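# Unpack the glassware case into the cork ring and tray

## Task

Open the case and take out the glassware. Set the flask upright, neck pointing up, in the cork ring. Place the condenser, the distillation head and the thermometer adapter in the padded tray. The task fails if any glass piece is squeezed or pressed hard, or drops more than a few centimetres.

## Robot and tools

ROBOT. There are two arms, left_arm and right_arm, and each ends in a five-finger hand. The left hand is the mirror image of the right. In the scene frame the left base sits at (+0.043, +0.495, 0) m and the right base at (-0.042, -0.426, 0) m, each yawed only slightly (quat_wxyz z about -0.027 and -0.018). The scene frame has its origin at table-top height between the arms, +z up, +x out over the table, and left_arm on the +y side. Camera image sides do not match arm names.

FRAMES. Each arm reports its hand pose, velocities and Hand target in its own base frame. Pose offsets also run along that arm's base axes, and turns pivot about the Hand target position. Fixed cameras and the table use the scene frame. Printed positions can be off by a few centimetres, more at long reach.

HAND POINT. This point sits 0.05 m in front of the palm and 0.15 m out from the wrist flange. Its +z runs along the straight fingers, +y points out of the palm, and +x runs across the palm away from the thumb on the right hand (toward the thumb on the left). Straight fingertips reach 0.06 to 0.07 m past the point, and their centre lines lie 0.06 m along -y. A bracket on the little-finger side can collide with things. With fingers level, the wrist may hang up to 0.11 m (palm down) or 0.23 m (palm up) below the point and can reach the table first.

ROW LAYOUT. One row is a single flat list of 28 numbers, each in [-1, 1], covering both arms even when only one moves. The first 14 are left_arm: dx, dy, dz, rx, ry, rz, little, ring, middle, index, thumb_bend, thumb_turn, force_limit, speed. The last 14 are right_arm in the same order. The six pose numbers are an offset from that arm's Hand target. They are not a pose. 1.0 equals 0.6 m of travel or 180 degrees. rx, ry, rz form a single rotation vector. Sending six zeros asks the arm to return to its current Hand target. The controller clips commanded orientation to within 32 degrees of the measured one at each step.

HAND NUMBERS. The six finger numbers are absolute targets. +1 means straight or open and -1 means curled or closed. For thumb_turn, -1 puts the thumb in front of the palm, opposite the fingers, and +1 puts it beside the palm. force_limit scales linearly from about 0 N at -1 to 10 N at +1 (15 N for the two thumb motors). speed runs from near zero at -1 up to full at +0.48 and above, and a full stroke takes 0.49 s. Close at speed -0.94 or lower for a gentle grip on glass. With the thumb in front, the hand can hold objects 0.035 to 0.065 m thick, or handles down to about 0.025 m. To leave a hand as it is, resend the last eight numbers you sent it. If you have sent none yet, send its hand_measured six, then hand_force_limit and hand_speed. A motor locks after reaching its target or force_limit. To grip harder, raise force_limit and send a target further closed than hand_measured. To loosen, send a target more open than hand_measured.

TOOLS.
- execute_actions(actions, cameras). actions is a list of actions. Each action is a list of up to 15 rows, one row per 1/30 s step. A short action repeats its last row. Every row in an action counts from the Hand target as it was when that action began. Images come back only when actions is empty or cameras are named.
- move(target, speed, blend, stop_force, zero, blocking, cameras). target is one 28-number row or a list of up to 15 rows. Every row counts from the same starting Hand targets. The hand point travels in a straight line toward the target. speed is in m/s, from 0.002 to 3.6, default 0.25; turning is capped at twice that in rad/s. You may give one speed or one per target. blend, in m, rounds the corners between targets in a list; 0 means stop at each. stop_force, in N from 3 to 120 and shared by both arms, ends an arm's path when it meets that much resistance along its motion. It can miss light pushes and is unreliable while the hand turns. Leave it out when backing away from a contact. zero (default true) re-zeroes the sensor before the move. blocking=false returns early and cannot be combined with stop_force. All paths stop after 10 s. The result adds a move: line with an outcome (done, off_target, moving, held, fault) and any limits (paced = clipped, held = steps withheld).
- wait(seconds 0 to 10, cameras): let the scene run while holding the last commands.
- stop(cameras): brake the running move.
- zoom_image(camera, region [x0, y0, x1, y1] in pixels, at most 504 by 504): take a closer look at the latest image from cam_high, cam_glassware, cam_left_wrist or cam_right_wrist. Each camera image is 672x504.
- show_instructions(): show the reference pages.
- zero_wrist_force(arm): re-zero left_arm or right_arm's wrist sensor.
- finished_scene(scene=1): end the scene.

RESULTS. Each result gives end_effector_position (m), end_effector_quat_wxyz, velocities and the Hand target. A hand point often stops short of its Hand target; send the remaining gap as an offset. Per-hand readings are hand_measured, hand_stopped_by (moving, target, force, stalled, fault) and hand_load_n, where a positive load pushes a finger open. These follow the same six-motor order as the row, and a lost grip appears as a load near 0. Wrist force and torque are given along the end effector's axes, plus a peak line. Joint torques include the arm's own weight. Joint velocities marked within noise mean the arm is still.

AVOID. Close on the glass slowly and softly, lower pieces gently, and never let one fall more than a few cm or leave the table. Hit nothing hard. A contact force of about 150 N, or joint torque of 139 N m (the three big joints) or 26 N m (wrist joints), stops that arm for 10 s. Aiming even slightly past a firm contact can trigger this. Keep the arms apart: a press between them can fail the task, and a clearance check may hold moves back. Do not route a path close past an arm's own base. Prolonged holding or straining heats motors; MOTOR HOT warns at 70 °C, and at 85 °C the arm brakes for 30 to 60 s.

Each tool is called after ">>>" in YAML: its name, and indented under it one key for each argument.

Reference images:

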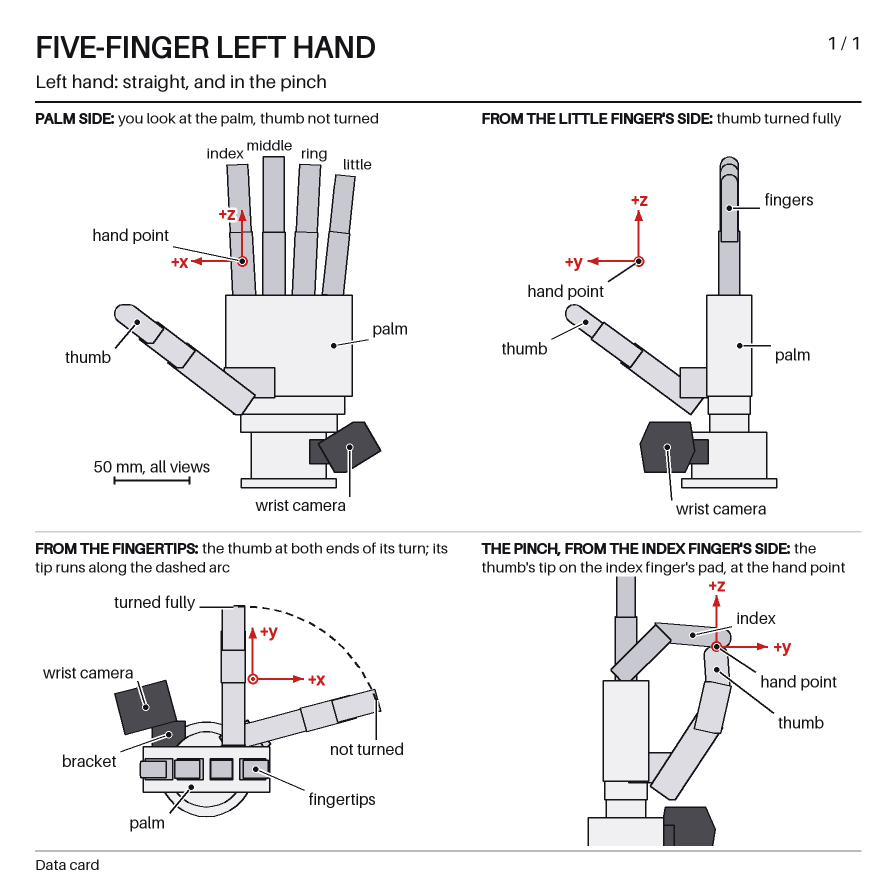

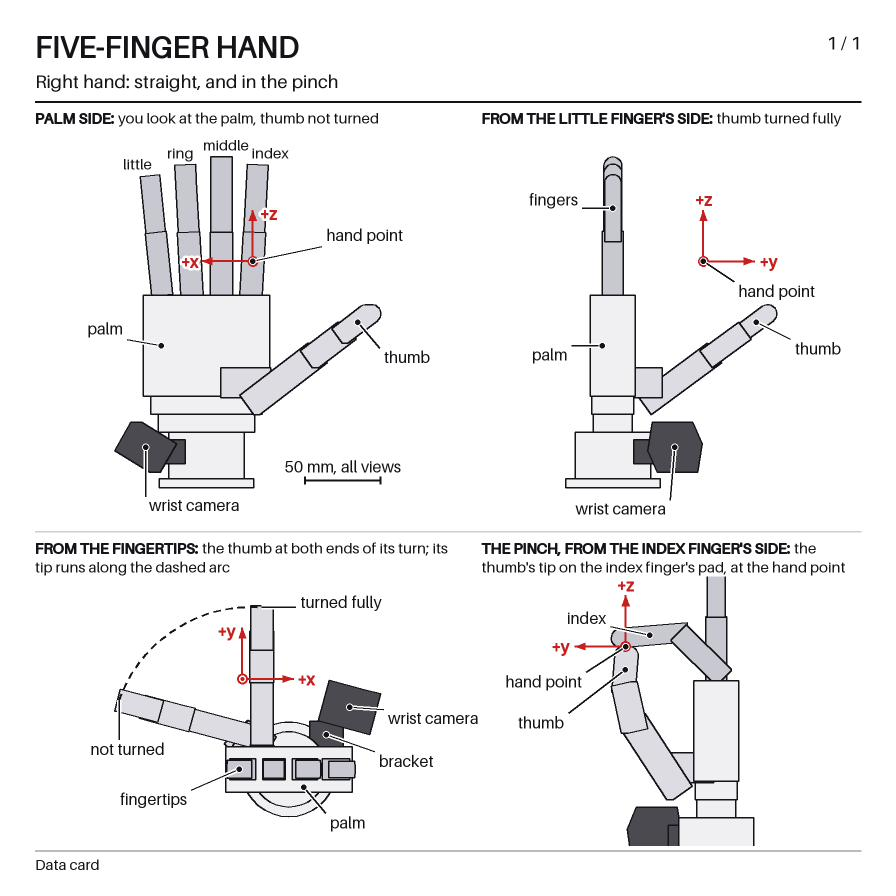

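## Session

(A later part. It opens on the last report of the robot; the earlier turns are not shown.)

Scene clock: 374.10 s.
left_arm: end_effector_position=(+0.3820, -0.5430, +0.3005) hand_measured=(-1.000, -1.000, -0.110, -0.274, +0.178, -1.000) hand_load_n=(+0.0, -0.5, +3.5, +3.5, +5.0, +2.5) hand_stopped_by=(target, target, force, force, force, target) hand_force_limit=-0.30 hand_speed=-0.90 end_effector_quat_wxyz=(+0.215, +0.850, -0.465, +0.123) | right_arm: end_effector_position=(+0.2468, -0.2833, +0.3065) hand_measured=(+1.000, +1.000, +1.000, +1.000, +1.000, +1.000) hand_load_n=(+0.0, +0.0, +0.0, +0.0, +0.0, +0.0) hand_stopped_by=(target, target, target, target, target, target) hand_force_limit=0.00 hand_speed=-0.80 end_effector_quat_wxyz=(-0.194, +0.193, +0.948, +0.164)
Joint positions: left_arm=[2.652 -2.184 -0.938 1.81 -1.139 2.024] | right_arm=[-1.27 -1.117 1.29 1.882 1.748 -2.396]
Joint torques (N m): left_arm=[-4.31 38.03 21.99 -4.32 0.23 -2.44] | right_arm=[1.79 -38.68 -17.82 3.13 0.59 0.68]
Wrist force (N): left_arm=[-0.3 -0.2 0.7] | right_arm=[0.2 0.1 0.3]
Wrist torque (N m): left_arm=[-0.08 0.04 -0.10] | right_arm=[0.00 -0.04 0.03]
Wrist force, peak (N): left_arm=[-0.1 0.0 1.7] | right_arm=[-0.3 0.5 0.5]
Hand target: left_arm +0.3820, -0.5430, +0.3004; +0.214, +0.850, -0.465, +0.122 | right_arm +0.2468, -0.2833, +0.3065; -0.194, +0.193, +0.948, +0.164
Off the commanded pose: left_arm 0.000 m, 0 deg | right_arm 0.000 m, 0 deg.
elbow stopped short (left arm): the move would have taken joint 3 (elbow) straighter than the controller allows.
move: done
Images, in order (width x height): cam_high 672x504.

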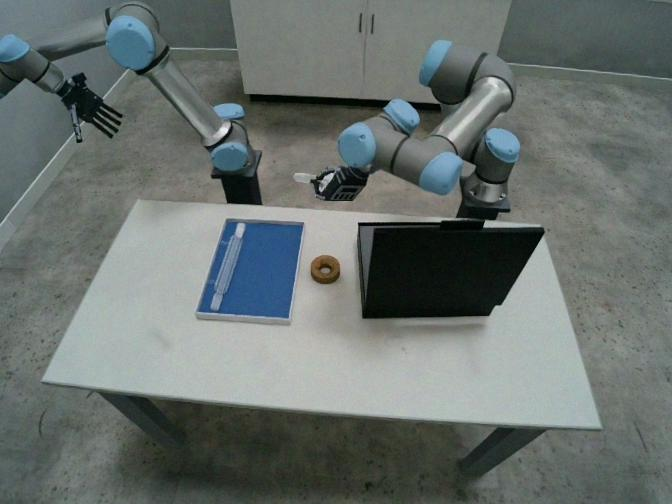

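>>> move:
  target:
    - [-0.03, -0.0, 0.0, 0,0,0.25, -1,-1,-0.6,-0.7,-0.2,-1, -0.3, -0.9, 0,0,0,0,0,0, 1,1,1,1,1,1, 0.0, -0.8]
  cameras: []
  speed: 0.1

>>> move:
  target:
    - [-0.03, -0.03, 0.0, 0,0,0.25, -1,-1,-0.6,-0.7,-0.2,-1, -0.3, -0.9, 0,0,0,0,0,0, 1,1,1,1,1,1, 0.0, -0.8]
  cameras: ["cam_high","cam_glassware","cam_left_wrist"]
  speed: 0.1

>>> zoom_image:
  camera: "cam_glassware"
  region: [300, 130, 600, 430]

>>> zoom_image:
  camera: "cam_high"
  region: [220, 120, 380, 280]

Scene clock: 378.90 s.
left_arm: end_effector_position=(+0.3639, -0.5430, +0.3004) hand_measured=(-1.000, -1.000, -0.110, -0.274, +0.178, -1.000) hand_load_n=(+0.0, -0.5, +3.5, +3.5, +5.0, +2.5) hand_stopped_by=(target, target, force, force, force, target) hand_force_limit=-0.30 hand_speed=-0.90 end_effector_quat_wxyz=(+0.151, +0.963, -0.104, +0.195) | right_arm: end_effector_position=(+0.2468, -0.2833, +0.3065) hand_measured=(+1.000, +1.000, +1.000, +1.000, +1.000, +1.000) hand_load_n=(+0.0, +0.5, +0.0, +0.0, +0.0, +0.0) hand_stopped_by=(target, target, target, target, target, target) hand_force_limit=0.00 hand_speed=-0.80 end_effector_quat_wxyz=(-0.194, +0.193, +0.948, +0.164)
Joint positions: left_arm=[2.439 -1.948 -1.238 2.114 -1.54 1.076] | right_arm=[-1.27 -1.117 1.29 1.882 1.748 -2.396]
Joint torques (N m): left_arm=[4.98 34.9 26.4 -2.48 2.54 1.43] | right_arm=[0.11 -39.58 -19.55 3.37 0.62 0.85]
Wrist force (N): left_arm=[-0.4 -0.3 0.5] | right_arm=[-0.1 0.2 0.2]
Wrist torque (N m): left_arm=[-0.09 0.06 -0.20] | right_arm=[0.02 0.01 0.01]
Wrist force, peak (N): left_arm=[-0.3 -0.7 1.0] | right_arm=[-0.3 0.3 0.6]
Hand target: left_arm +0.3640, -0.5430, +0.3004; +0.151, +0.963, -0.104, +0.195 | right_arm +0.2468, -0.2833, +0.3065; -0.194, +0.193, +0.948, +0.164
Off the commanded pose: left_arm 0.000 m, 0 deg | right_arm 0.000 m, 0 deg.
move: done
No camera images: "cameras" was empty.

Scene clock: 383.27 s.
left_arm: end_effector_position=(+0.3460, -0.5611, +0.3004) hand_measured=(-1.000, -1.000, -0.110, -0.274, +0.178, -1.000) hand_load_n=(+0.0, -0.5, +3.5, +3.5, +5.0, +2.5) hand_stopped_by=(target, target, force, force, force, target) hand_force_limit=-0.30 hand_speed=-0.90 end_effector_quat_wxyz=(+0.065, +0.930, +0.272, +0.238) | right_arm: end_effector_position=(+0.2468, -0.2833, +0.3065) hand_measured=(+1.000, +1.000, +1.000, +1.000, +1.000, +1.000) hand_load_n=(+0.0, +0.0, +0.0, +0.0, +0.0, +0.0) hand_stopped_by=(target, target, target, target, target, target) hand_force_limit=0.00 hand_speed=-0.80 end_effector_quat_wxyz=(-0.194, +0.193, +0.948, +0.164)
Joint positions: left_arm=[2.131 -2.185 -0.932 1.82 -1.993 0.05] | right_arm=[-1.27 -1.117 1.29 1.882 1.748 -2.396]
Joint torques (N m): left_arm=[6.37 56.59 11.2 0.15 1.82 1.39] | right_arm=[0.89 -38.59 -17.83 3.18 0.64 0.57]
Wrist force (N): left_arm=[-0.4 -0.4 0.4] | right_arm=[-0.1 0.4 0.5]
Wrist torque (N m): left_arm=[-0.09 0.04 -0.18] | right_arm=[0.03 0.01 0.02]
Wrist force, peak (N): left_arm=[-0.3 -0.9 0.6] | right_arm=[-0.1 0.1 0.7]
Hand target: left_arm +0.3460, -0.5610, +0.3004; +0.065, +0.930, +0.273, +0.238 | right_arm +0.2468, -0.2833, +0.3065; -0.194, +0.193, +0.948, +0.164
Off the commanded pose: left_arm 0.000 m, 0 deg | right_arm 0.000 m, 0 deg.
move: done
Images, in order (width x height): cam_high 672x504, cam_glassware 672x504, cam_left_wrist 672x504.

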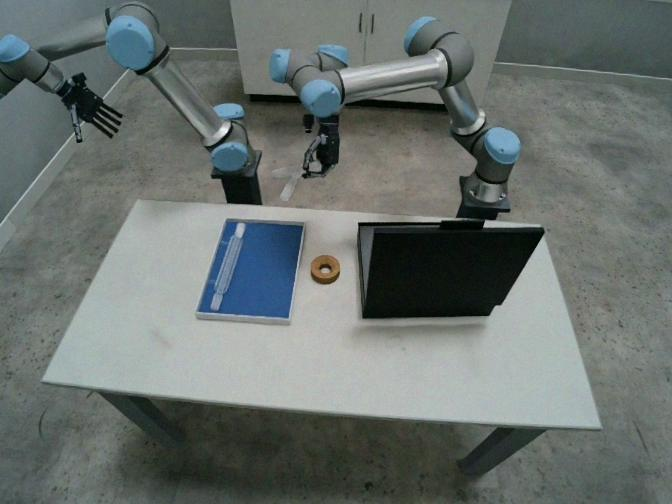

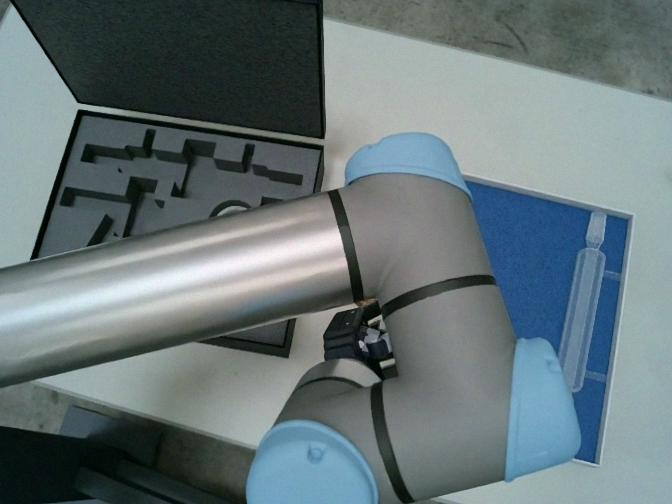

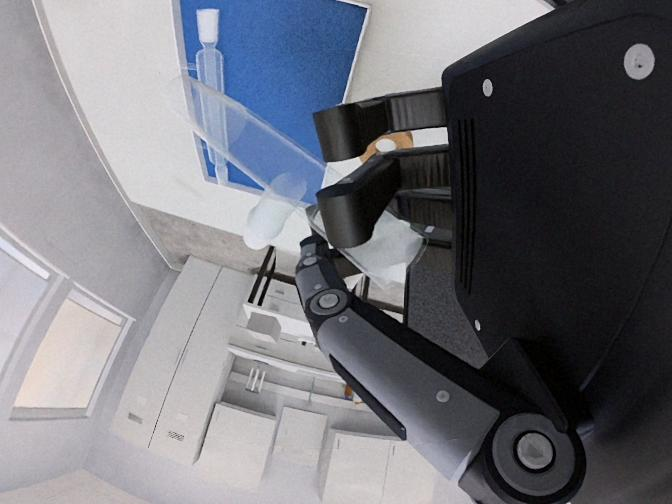

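Scaled by 1.680.

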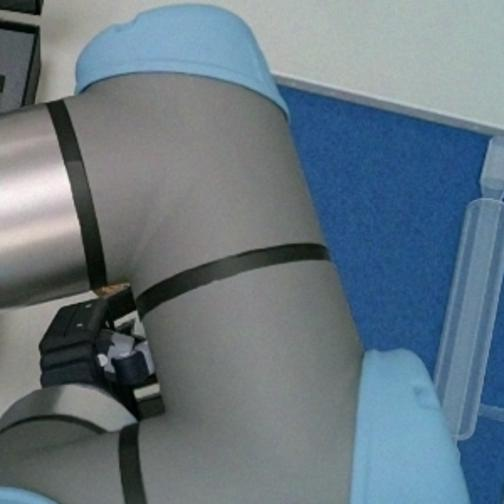

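Scaled by 3.150.

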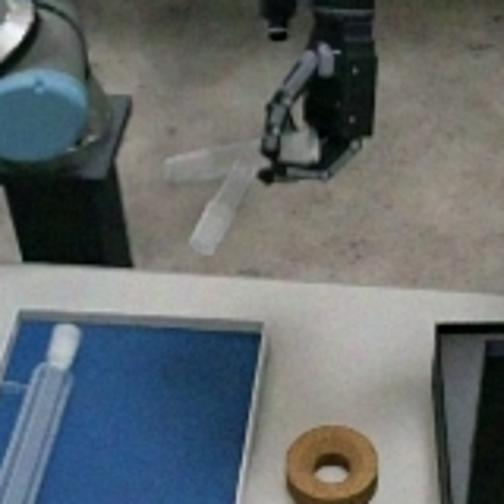

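>>> move:
  target:
    - [0.015, -0.098, 0.0, 0,0,0, -1,-1,-0.6,-0.7,-0.2,-1, -0.3, -0.9, 0,0,0,0,0,0, 1,1,1,1,1,1, 0.0, -0.8]
    - [0.015, -0.098, -0.25, 0,0,0, -1,-1,-0.6,-0.7,-0.2,-1, -0.3, -0.9, 0,0,0,0,0,0, 1,1,1,1,1,1, 0.0, -0.8]
  cameras: ["cam_high","cam_glassware","cam_left_wrist"]
  speed: 0.08
  stop_force: 8

>>> zoom_image:
  camera: "cam_high"
  region: [190, 150, 350, 330]

Scene clock: 387.77 s.
left_arm: end_effector_position=(+0.3550, -0.6198, +0.1504) hand_measured=(-1.000, -1.000, -0.110, -0.274, +0.178, -1.000) hand_load_n=(+0.0, -0.5, +3.5, +3.5, +5.0, +2.5) hand_stopped_by=(target, target, force, force, force, target) hand_force_limit=-0.30 hand_speed=-0.90 end_effector_quat_wxyz=(+0.065, +0.930, +0.273, +0.238) | right_arm: end_effector_position=(+0.2468, -0.2833, +0.3065) hand_measured=(+1.000, +1.000, +1.000, +1.000, +1.000, +1.000) hand_load_n=(+0.0, +0.0, +0.0, +0.0, +0.0, +0.0) hand_stopped_by=(target, target, target, target, target, target) hand_force_limit=0.00 hand_speed=-0.80 end_effector_quat_wxyz=(-0.194, +0.193, +0.948, +0.164)
Joint positions: left_arm=[2.092 -2.402 -0.947 2.036 -2.004 0.008] | right_arm=[-1.27 -1.117 1.29 1.882 1.748 -2.396]
Joint torques (N m): left_arm=[4.86 63.19 29.52 -2.28 1.51 1.13] | right_arm=[1.64 -39.43 -17.82 3.3 0.61 0.61]
Wrist force (N): left_arm=[-0.3 -0.5 0.4] | right_arm=[0.2 0.1 0.3]
Wrist torque (N m): left_arm=[-0.12 0.02 -0.06] | right_arm=[-0.01 -0.02 0.02]
Wrist force, peak (N): left_arm=[-0.7 -1.0 1.3] | right_arm=[0.1 0.6 0.6]
Hand target: left_arm +0.3550, -0.6198, +0.1504; +0.065, +0.930, +0.273, +0.238 | right_arm +0.2468, -0.2833, +0.3065; -0.194, +0.193, +0.948, +0.164
Off the commanded pose: left_arm 0.000 m, 0 deg | right_arm 0.000 m, 0 deg.
move: done
Images, in order (width x height): cam_high 672x504, cam_glassware 672x504, cam_left_wrist 672x504.

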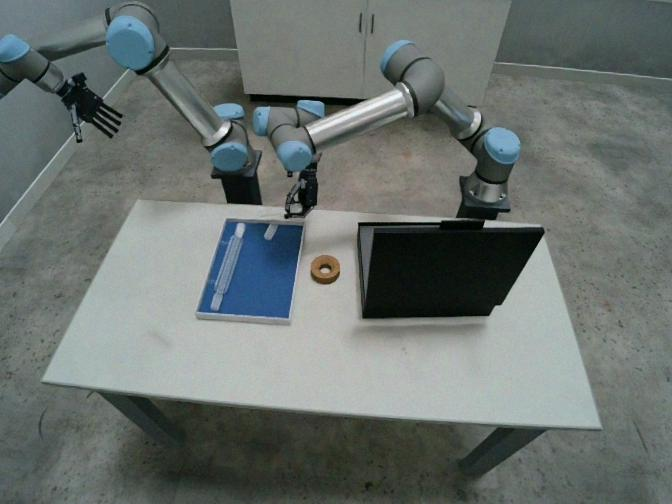

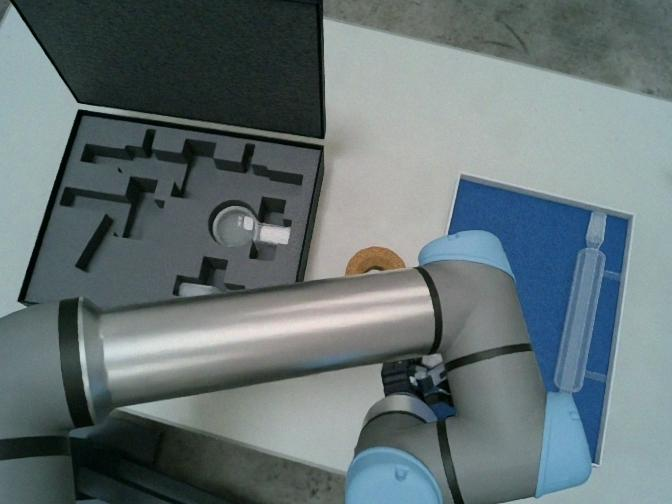

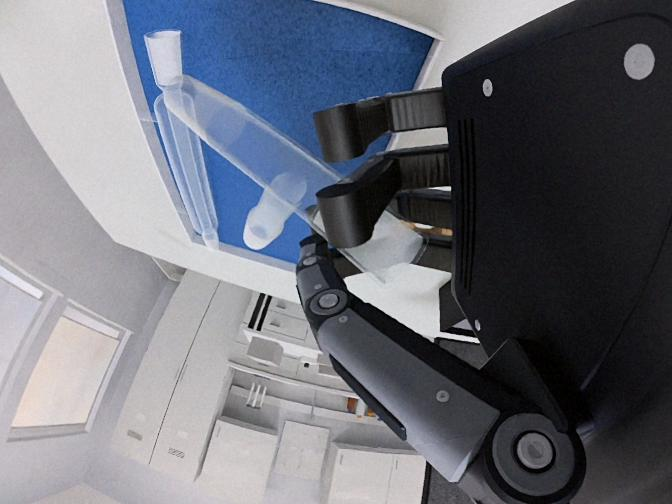

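Scaled by 2.800.

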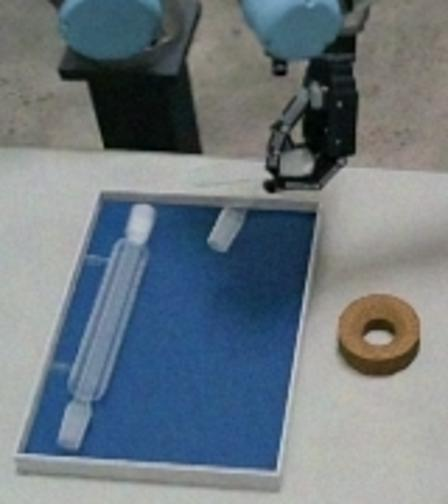

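>>> move:
  target:
    - [0.0, 0.0, -0.19, 0,0,0, -1,-1,-0.6,-0.7,-0.2,-1, -0.3, -0.9, 0,0,0,0,0,0, 1,1,1,1,1,1, 0.0, -0.8]
  cameras: ["cam_high","cam_glassware","cam_left_wrist"]
  speed: 0.025
  stop_force: 3

>>> zoom_image:
  camera: "cam_high"
  region: [190, 150, 350, 330]

>>> zoom_image:
  camera: "cam_left_wrist"
  region: [80, 0, 480, 360]

Scene clock: 392.67 s.
left_arm: end_effector_position=(+0.3550, -0.6198, +0.0662) hand_measured=(-1.000, -1.000, -0.110, -0.274, +0.178, -1.000) hand_load_n=(+0.0, -1.0, +0.0, +4.5, +5.0, +3.0) hand_stopped_by=(target, target, force, force, force, target) hand_force_limit=-0.30 hand_speed=-0.90 end_effector_quat_wxyz=(+0.065, +0.930, +0.273, +0.238) | right_arm: end_effector_position=(+0.2468, -0.2833, +0.3065) hand_measured=(+1.000, +1.000, +1.000, +1.000, +1.000, +1.000) hand_load_n=(+0.0, +0.0, +0.0, +0.0, +0.0, +0.0) hand_stopped_by=(target, target, target, target, target, target) hand_force_limit=0.00 hand_speed=-0.80 end_effector_quat_wxyz=(-0.194, +0.193, +0.948, +0.164)
Joint positions: left_arm=[2.092 -2.47 -1.046 2.202 -2.004 0.008] | right_arm=[-1.27 -1.117 1.29 1.882 1.748 -2.396]
Joint torques (N m): left_arm=[-1.53 61.96 28.33 -1.68 0.94 -0.89] | right_arm=[1.45 -38.51 -17.89 3.31 0.82 0.48]
Wrist force (N): left_arm=[0.7 -0.4 -1.9] | right_arm=[-0.1 0.2 0.3]
Wrist torque (N m): left_arm=[-0.13 -0.13 -0.04] | right_arm=[0.01 0.02 0.01]
Wrist force, peak (N): left_arm=[5.5 2.0 -14.7] | right_arm=[0.0 0.3 0.7]
Hand target: left_arm +0.3550, -0.6198, +0.0662; +0.065, +0.930, +0.273, +0.238 (not the last commanded pose) | right_arm +0.2468, -0.2833, +0.3065; -0.194, +0.193, +0.948, +0.164
Off the commanded pose: left_arm 0.030 m, 0 deg | right_arm 0.000 m, 0 deg.
move: contact (left_arm)
Images, in order (width x height): cam_high 672x504, cam_glassware 672x504, cam_left_wrist 672x504.

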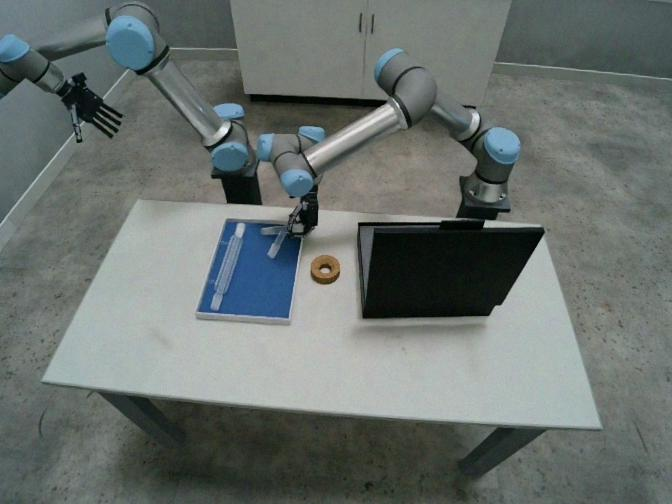

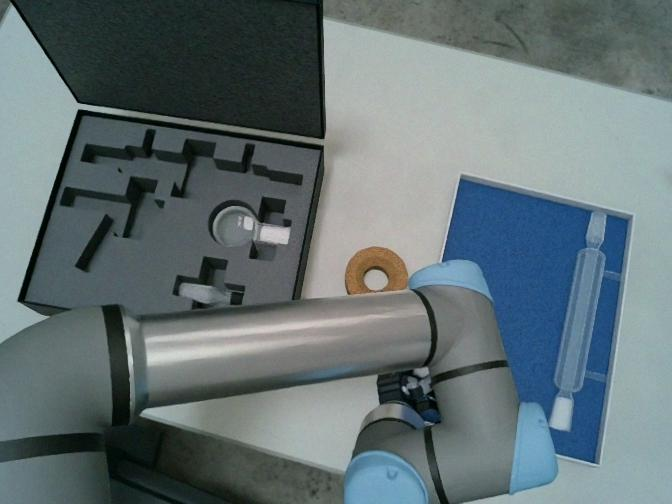

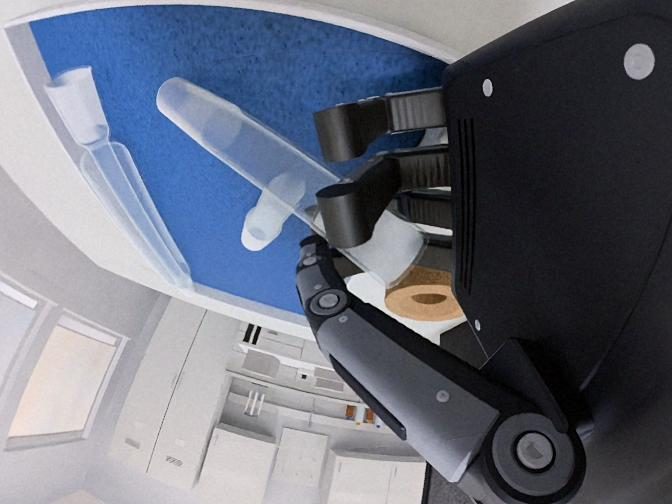

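Scaled by 2.800.

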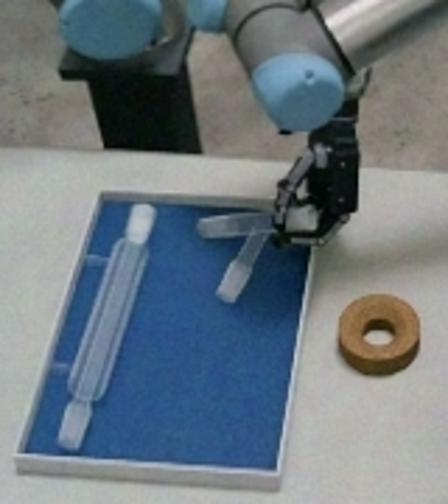

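Scaled by 1.260 from the camera's 672x504 image, which has a finer 960x720 frame.

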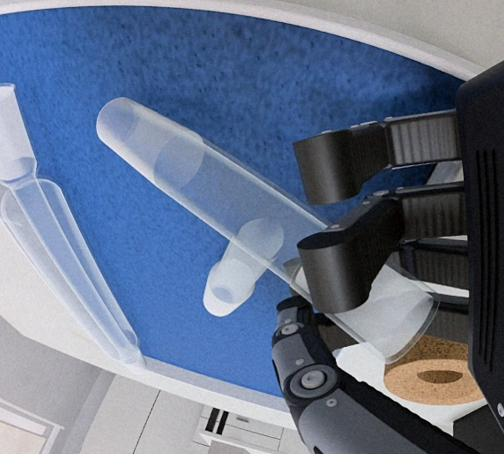

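>>> move:
  target:
    - [0.0, 0.0, 0.06, 0,0,0, -1,-1,-0.6,-0.7,-0.2,-1, -0.3, -0.9, 0,0,0,0,0,0, 1,1,1,1,1,1, 0.0, -0.8]
    - [0.01, -0.063, 0.06, 0,0,0, -1,-1,-0.6,-0.7,-0.2,-1, -0.3, -0.9, 0,0,0,0,0,0, 1,1,1,1,1,1, 0.0, -0.8]
  cameras: ["cam_high","cam_left_wrist"]
  speed: 0.04

>>> zoom_image:
  camera: "cam_high"
  region: [200, 160, 340, 300]

>>> zoom_image:
  camera: "cam_left_wrist"
  region: [80, 0, 480, 360]

Scene clock: 395.87 s.
left_arm: end_effector_position=(+0.3609, -0.6576, +0.1021) hand_measured=(-1.000, -1.000, -0.110, -0.274, +0.178, -1.000) hand_load_n=(+0.5, -0.5, +2.5, +3.5, +5.0, +2.5) hand_stopped_by=(target, target, force, force, force, target) hand_force_limit=-0.30 hand_speed=-0.90 end_effector_quat_wxyz=(+0.065, +0.930, +0.273, +0.238) | right_arm: end_effector_position=(+0.2468, -0.2833, +0.3065) hand_measured=(+1.000, +1.000, +1.000, +1.000, +1.000, +1.000) hand_load_n=(+0.0, +0.0, +0.0, +0.0, +0.0, +0.0) hand_stopped_by=(target, target, target, target, target, target) hand_force_limit=0.00 hand_speed=-0.80 end_effector_quat_wxyz=(-0.194, +0.193, +0.948, +0.164)
Joint positions: left_arm=[2.071 -2.551 -0.798 2.025 -2.009 -0.015] | right_arm=[-1.27 -1.117 1.29 1.882 1.748 -2.396]
Joint torques (N m): left_arm=[6.01 67.33 13.22 0.23 -1.93 0.08] | right_arm=[0.84 -39.05 -17.77 3.38 0.87 0.6]
Wrist force (N): left_arm=[-0.2 -0.5 0.4] | right_arm=[-0.2 0.1 0.2]
Wrist torque (N m): left_arm=[-0.11 0.00 -0.01] | right_arm=[0.00 0.03 0.01]
Wrist force, peak (N): left_arm=[0.8 -0.4 -2.0] | right_arm=[0.0 0.3 0.7]
Hand target: left_arm +0.3610, -0.6576, +0.1022; +0.065, +0.930, +0.273, +0.238 | right_arm +0.2468, -0.2833, +0.3065; -0.194, +0.193, +0.948, +0.164
Off the commanded pose: left_arm 0.000 m, 0 deg | right_arm 0.000 m, 0 deg.
move: done
Images, in order (width x height): cam_high 672x504, cam_left_wrist 672x504.

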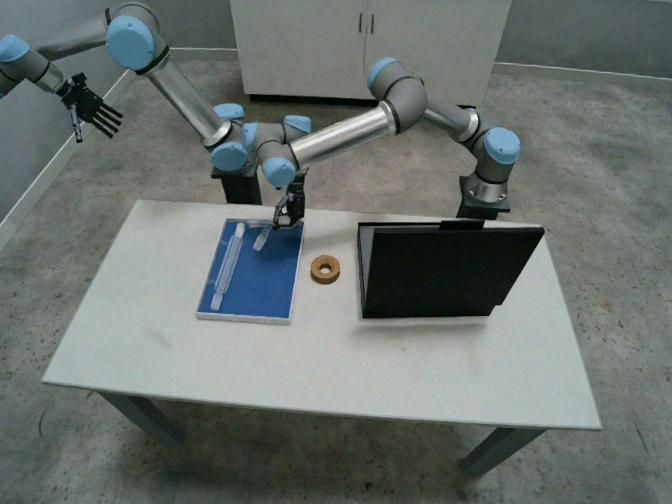

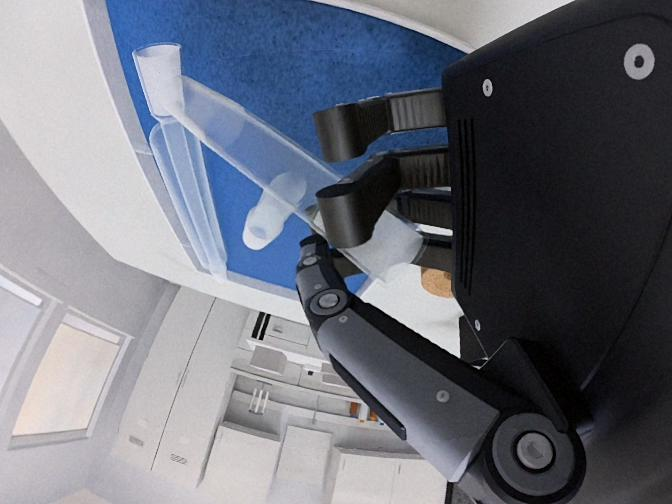

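Scaled by 3.600.

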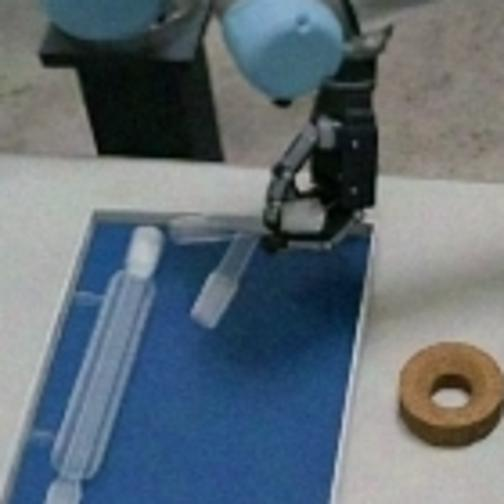

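Scaled by 1.260 from the camera's 672x504 image, which has a finer 960x720 frame.

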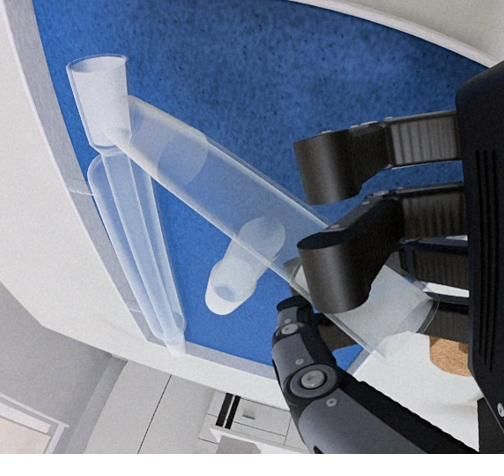

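>>> execute_actions:
  actions: []

Scene clock: 399.03 s.
left_arm: end_effector_position=(+0.3610, -0.6576, +0.1022) hand_measured=(-1.000, -1.000, -0.110, -0.274, +0.178, -1.000) hand_load_n=(+0.5, -0.5, +2.5, +3.5, +5.0, +2.5) hand_stopped_by=(target, target, force, force, force, target) hand_force_limit=-0.30 hand_speed=-0.90 end_effector_quat_wxyz=(+0.065, +0.930, +0.273, +0.238) | right_arm: end_effector_position=(+0.2468, -0.2833, +0.3065) hand_measured=(+1.000, +1.000, +1.000, +1.000, +1.000, +1.000) hand_load_n=(+0.0, +0.0, +0.0, +0.0, +0.0, +0.0) hand_stopped_by=(target, target, target, target, target, target) hand_force_limit=0.00 hand_speed=-0.80 end_effector_quat_wxyz=(-0.194, +0.193, +0.948, +0.164)
Joint positions: left_arm=[2.071 -2.551 -0.798 2.025 -2.009 -0.015] | right_arm=[-1.27 -1.117 1.29 1.882 1.748 -2.396]
Joint velocities: within noise
Joint torques (N m): left_arm=[6.67 67.16 16.04 0.06 1.13 1.66] | right_arm=[1.33 -40.92 -18.03 3.26 0.79 0.84]
Wrist force (N): left_arm=[-0.1 -0.6 0.5] | right_arm=[-0.2 0.1 0.2]
Wrist torque (N m): left_arm=[-0.14 -0.01 0.00] | right_arm=[0.01 0.02 0.01]
Wrist force, peak (N): left_arm=[-0.5 -0.8 0.6] | right_arm=[0.0 0.4 0.5]
Hand target: left_arm +0.3610, -0.6576, +0.1022; +0.065, +0.930, +0.273, +0.238 | right_arm +0.2468, -0.2833, +0.3065; -0.194, +0.193, +0.948, +0.164
Off the commanded pose: left_arm 0.000 m, 0 deg | right_arm 0.000 m, 0 deg.

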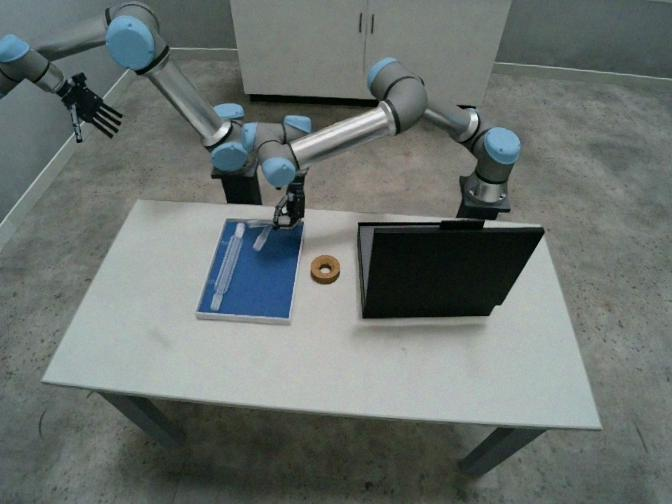

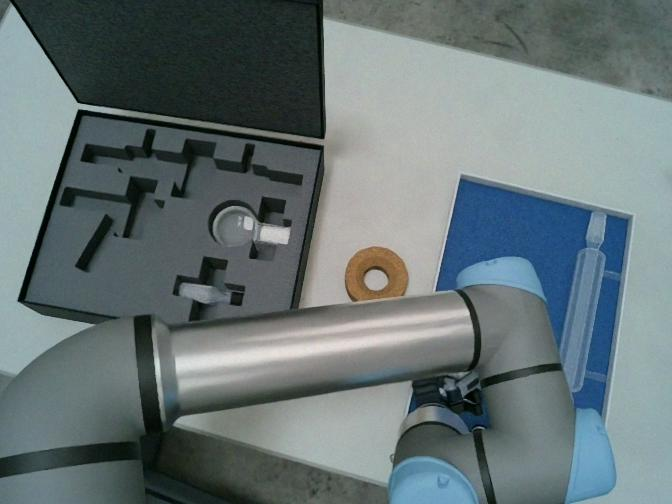

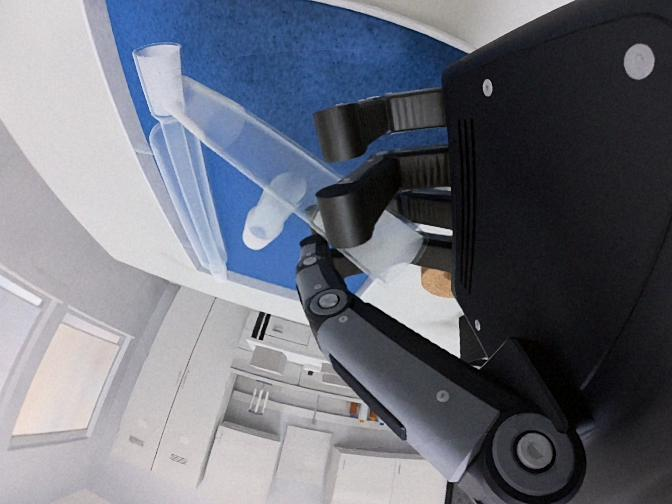

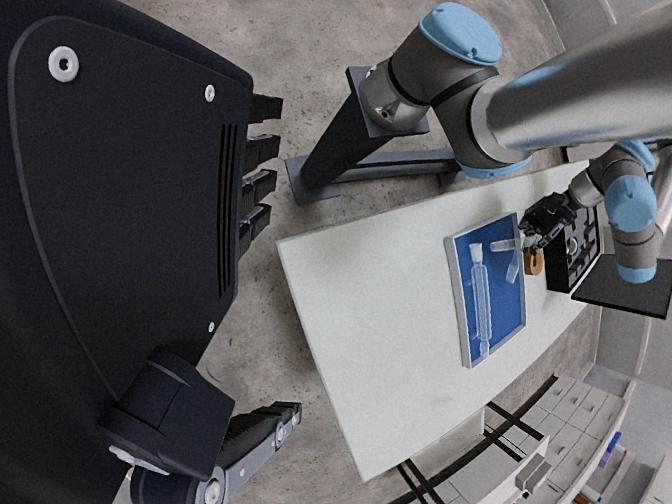

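>>> zoom_image:
  camera: "cam_high"
  region: [190, 190, 350, 330]

>>> zoom_image:
  camera: "cam_left_wrist"
  region: [90, 20, 450, 300]

Scaled by 3.150.

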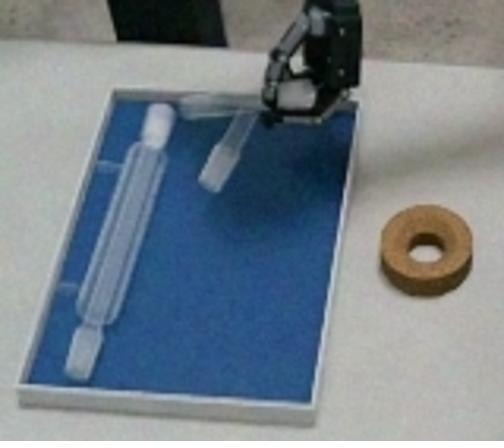

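Scaled by 1.400 from the camera's 672x504 image, which has a finer 960x720 frame.

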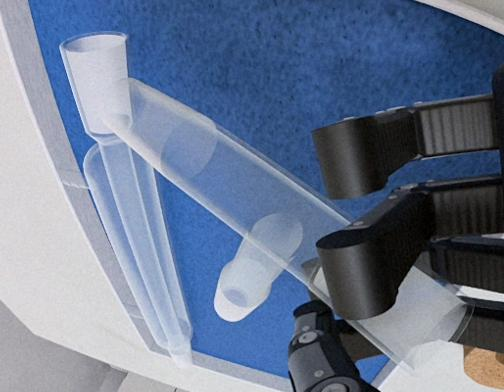

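>>> move:
  target:
    - [0,0.01,-0.0367,0,0,0,-1,-1,-0.6,-0.7,-0.2,-1,-0.3,-0.9,0,0,0,0,0,0,1,1,1,1,1,1,0.0,-0.8]
  speed: 0.025
  stop_force: 3
  cameras: ["cam_high","cam_left_wrist"]

Scene clock: 401.80 s.
left_arm: end_effector_position=(+0.3610, -0.6516, +0.0802) hand_measured=(-1.000, -1.000, -0.110, -0.274, +0.178, -1.000) hand_load_n=(+0.0, -0.5, +2.5, +4.0, +5.0, +2.5) hand_stopped_by=(target, target, force, force, force, target) hand_force_limit=-0.30 hand_speed=-0.90 end_effector_quat_wxyz=(+0.065, +0.930, +0.273, +0.238) | right_arm: end_effector_position=(+0.2468, -0.2833, +0.3065) hand_measured=(+1.000, +1.000, +1.000, +1.000, +1.000, +1.000) hand_load_n=(+0.0, +0.0, +0.0, +0.0, +0.0, +0.0) hand_stopped_by=(target, target, target, target, target, target) hand_force_limit=0.00 hand_speed=-0.80 end_effector_quat_wxyz=(-0.194, +0.193, +0.948, +0.164)
Joint positions: left_arm=[2.075 -2.549 -0.859 2.086 -2.008 -0.01] | right_arm=[-1.27 -1.117 1.29 1.882 1.748 -2.396]
Joint torques (N m): left_arm=[-4.53 64.2 28.32 -4.07 1.48 0.04] | right_arm=[1.67 -38.48 -18.32 3.32 0.85 0.8]
Wrist force (N): left_arm=[-0.3 -0.7 0.3] | right_arm=[0.0 0.3 0.4]
Wrist torque (N m): left_arm=[-0.14 0.01 -0.20] | right_arm=[0.02 0.00 0.02]
Wrist force, peak (N): left_arm=[-0.4 -0.8 0.4] | right_arm=[-0.1 0.4 0.6]
Hand target: left_arm +0.3610, -0.6516, +0.0801; +0.065, +0.930, +0.273, +0.238 | right_arm +0.2468, -0.2833, +0.3065; -0.194, +0.193, +0.948, +0.164
Off the commanded pose: left_arm 0.000 m, 0 deg | right_arm 0.000 m, 0 deg.
move: done
Images, in order (width x height): cam_high 672x504, cam_left_wrist 672x504.

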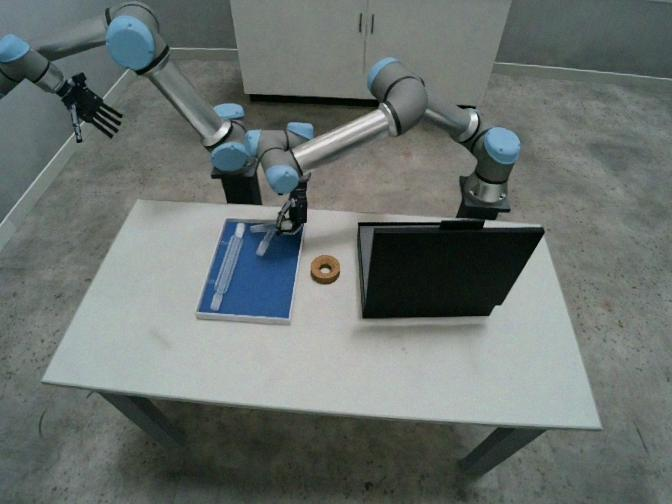

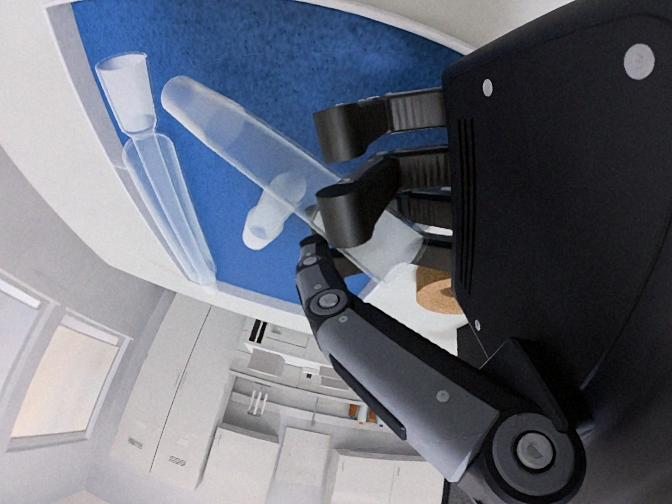

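>>> move:
  target:
    - [0,0.0,-0.05,0,0,0,-1,-1,-0.6,-0.7,-0.2,-1,-0.3,-0.9,0,0,0,0,0,0,1,1,1,1,1,1,0.0,-0.8]
  speed: 0.02
  stop_force: 3
  cameras: ["cam_high","cam_left_wrist"]

Scene clock: 404.23 s.
left_arm: end_effector_position=(+0.3610, -0.6516, +0.0567) hand_measured=(-1.000, -1.000, -0.110, -0.274, +0.178, -1.000) hand_load_n=(-0.5, -2.0, +0.0, +4.5, +7.0, +5.5) hand_stopped_by=(target, target, force, force, force, target) hand_force_limit=-0.30 hand_speed=-0.90 end_effector_quat_wxyz=(+0.065, +0.930, +0.273, +0.238) | right_arm: end_effector_position=(+0.2468, -0.2833, +0.3065) hand_measured=(+1.000, +1.000, +1.000, +1.000, +1.000, +1.000) hand_load_n=(+0.0, +0.0, +0.0, +0.0, +0.0, +0.0) hand_stopped_by=(target, target, target, target, target, target) hand_force_limit=0.00 hand_speed=-0.80 end_effector_quat_wxyz=(-0.194, +0.193, +0.948, +0.164)
Joint positions: left_arm=[2.075 -2.569 -0.882 2.129 -2.008 -0.01] | right_arm=[-1.27 -1.117 1.29 1.882 1.748 -2.396]
Joint torques (N m): left_arm=[-5.49 65.87 28.4 -3.84 0.39 -1.55] | right_arm=[1.47 -40 -18.49 3.32 0.83 0.67]
Wrist force (N): left_arm=[0.3 -0.8 -2.3] | right_arm=[0.1 0.3 0.4]
Wrist torque (N m): left_arm=[-0.17 -0.21 -0.26] | right_arm=[0.02 -0.02 0.02]
Wrist force, peak (N): left_arm=[4.0 1.7 -12.5] | right_arm=[-0.1 0.3 0.6]
Hand target: left_arm +0.3610, -0.6516, +0.0567; +0.065, +0.930, +0.273, +0.238 (not the last commanded pose) | right_arm +0.2468, -0.2833, +0.3065; -0.194, +0.193, +0.948, +0.164
Off the commanded pose: left_arm 0.007 m, 0 deg | right_arm 0.000 m, 0 deg.
move: contact (left_arm)
Images, in order (width x height): cam_high 672x504, cam_left_wrist 672x504.

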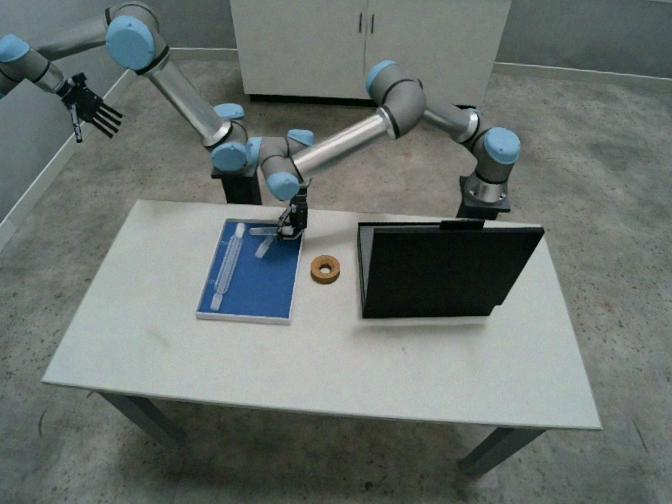

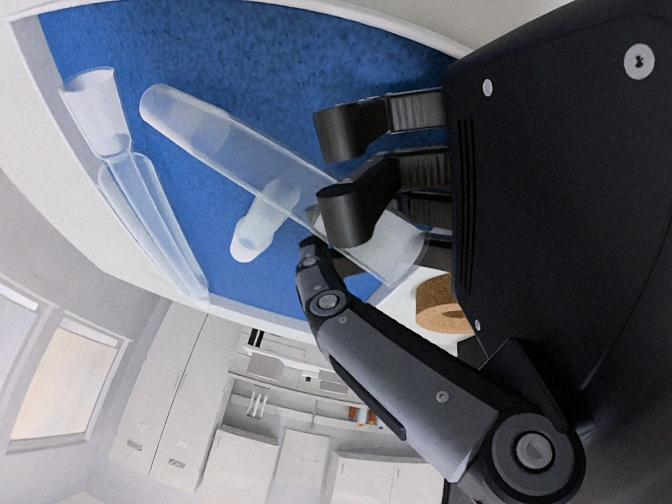

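>>> move:
  target:
    - [0,0.0,0.03,0,0,0,-1,-1,-0.6,-0.7,-0.2,-1,-0.3,-0.9,0,0,0,0,0,0,1,1,1,1,1,1,0.0,-0.8]
    - [0,0.0,0.03,-0.061,0,0,-1,-1,-0.6,-0.7,-0.2,-1,-0.3,-0.9,0,0,0,0,0,0,1,1,1,1,1,1,0.0,-0.8]
  speed: 0.06
  cameras: ["cam_high","cam_left_wrist"]

>>> zoom_image:
  camera: "cam_high"
  region: [190, 190, 350, 330]

Scene clock: 411.40 s.
left_arm: end_effector_position=(+0.3610, -0.6516, +0.0748) hand_measured=(-1.000, -1.000, -0.110, -0.274, +0.180, -1.000) hand_load_n=(+0.0, -1.0, +2.5, +3.5, +5.0, +2.5) hand_stopped_by=(target, target, force, force, force, target) hand_force_limit=-0.30 hand_speed=-0.90 end_effector_quat_wxyz=(+0.154, +0.919, +0.294, +0.211) | right_arm: end_effector_position=(+0.2468, -0.2833, +0.3065) hand_measured=(+1.000, +1.000, +1.000, +1.000, +1.000, +1.000) hand_load_n=(+0.0, +0.0, +0.0, +0.0, +0.0, +0.0) hand_stopped_by=(target, target, target, target, target, target) hand_force_limit=0.00 hand_speed=-0.80 end_effector_quat_wxyz=(-0.194, +0.193, +0.948, +0.164)
Joint positions: left_arm=[2.104 -2.438 -1.069 2.351 -1.908 -0.014] | right_arm=[-1.27 -1.117 1.29 1.882 1.748 -2.396]
Joint torques (N m): left_arm=[-5.64 42.29 28.21 -3.66 -2.37 0.14] | right_arm=[1.67 -38.38 -18.33 3.3 0.72 0.61]
Wrist force (N): left_arm=[-0.1 -0.5 0.5] | right_arm=[0.0 0.1 0.5]
Wrist torque (N m): left_arm=[-0.16 -0.04 -0.01] | right_arm=[-0.01 -0.02 0.01]
Wrist force, peak (N): left_arm=[0.3 -0.6 -2.6] | right_arm=[-0.1 0.3 0.7]
Hand target: left_arm +0.3610, -0.6516, +0.0747; +0.154, +0.919, +0.294, +0.211 | right_arm +0.2468, -0.2833, +0.3065; -0.194, +0.193, +0.948, +0.164
Off the commanded pose: left_arm 0.000 m, 0 deg | right_arm 0.000 m, 0 deg.
move: done
Images, in order (width x height): cam_high 672x504, cam_left_wrist 672x504.

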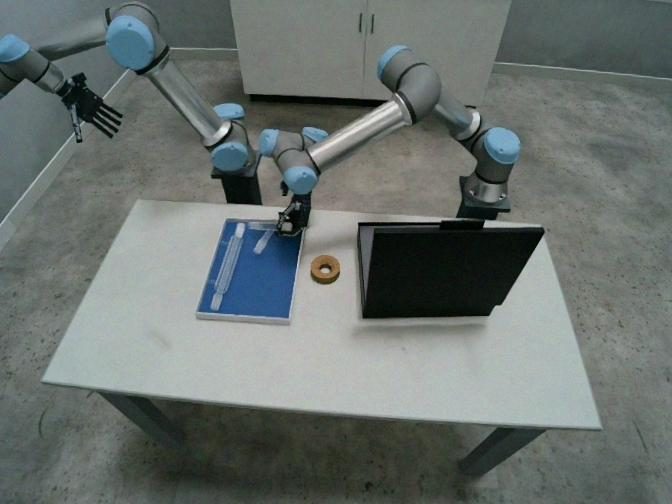

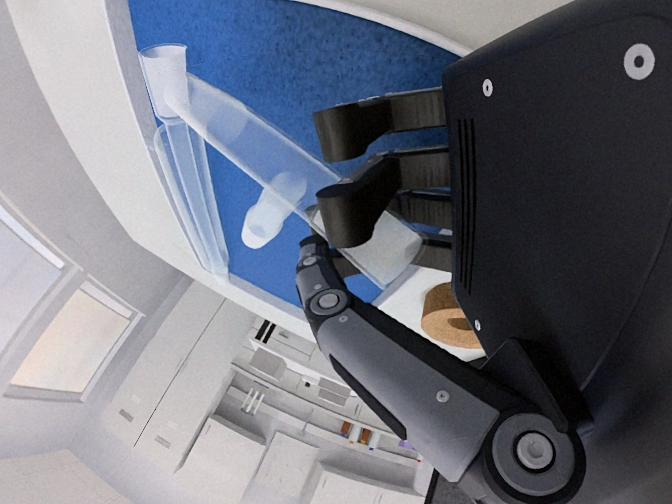

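Scaled by 3.150.

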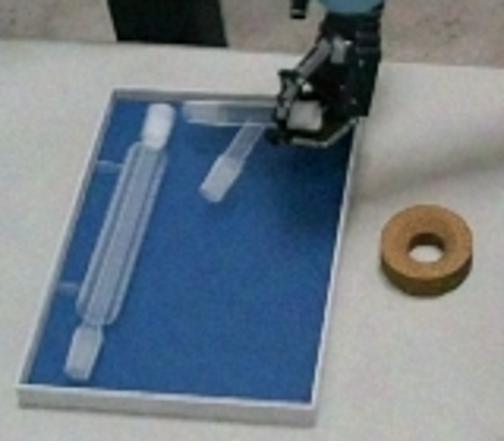

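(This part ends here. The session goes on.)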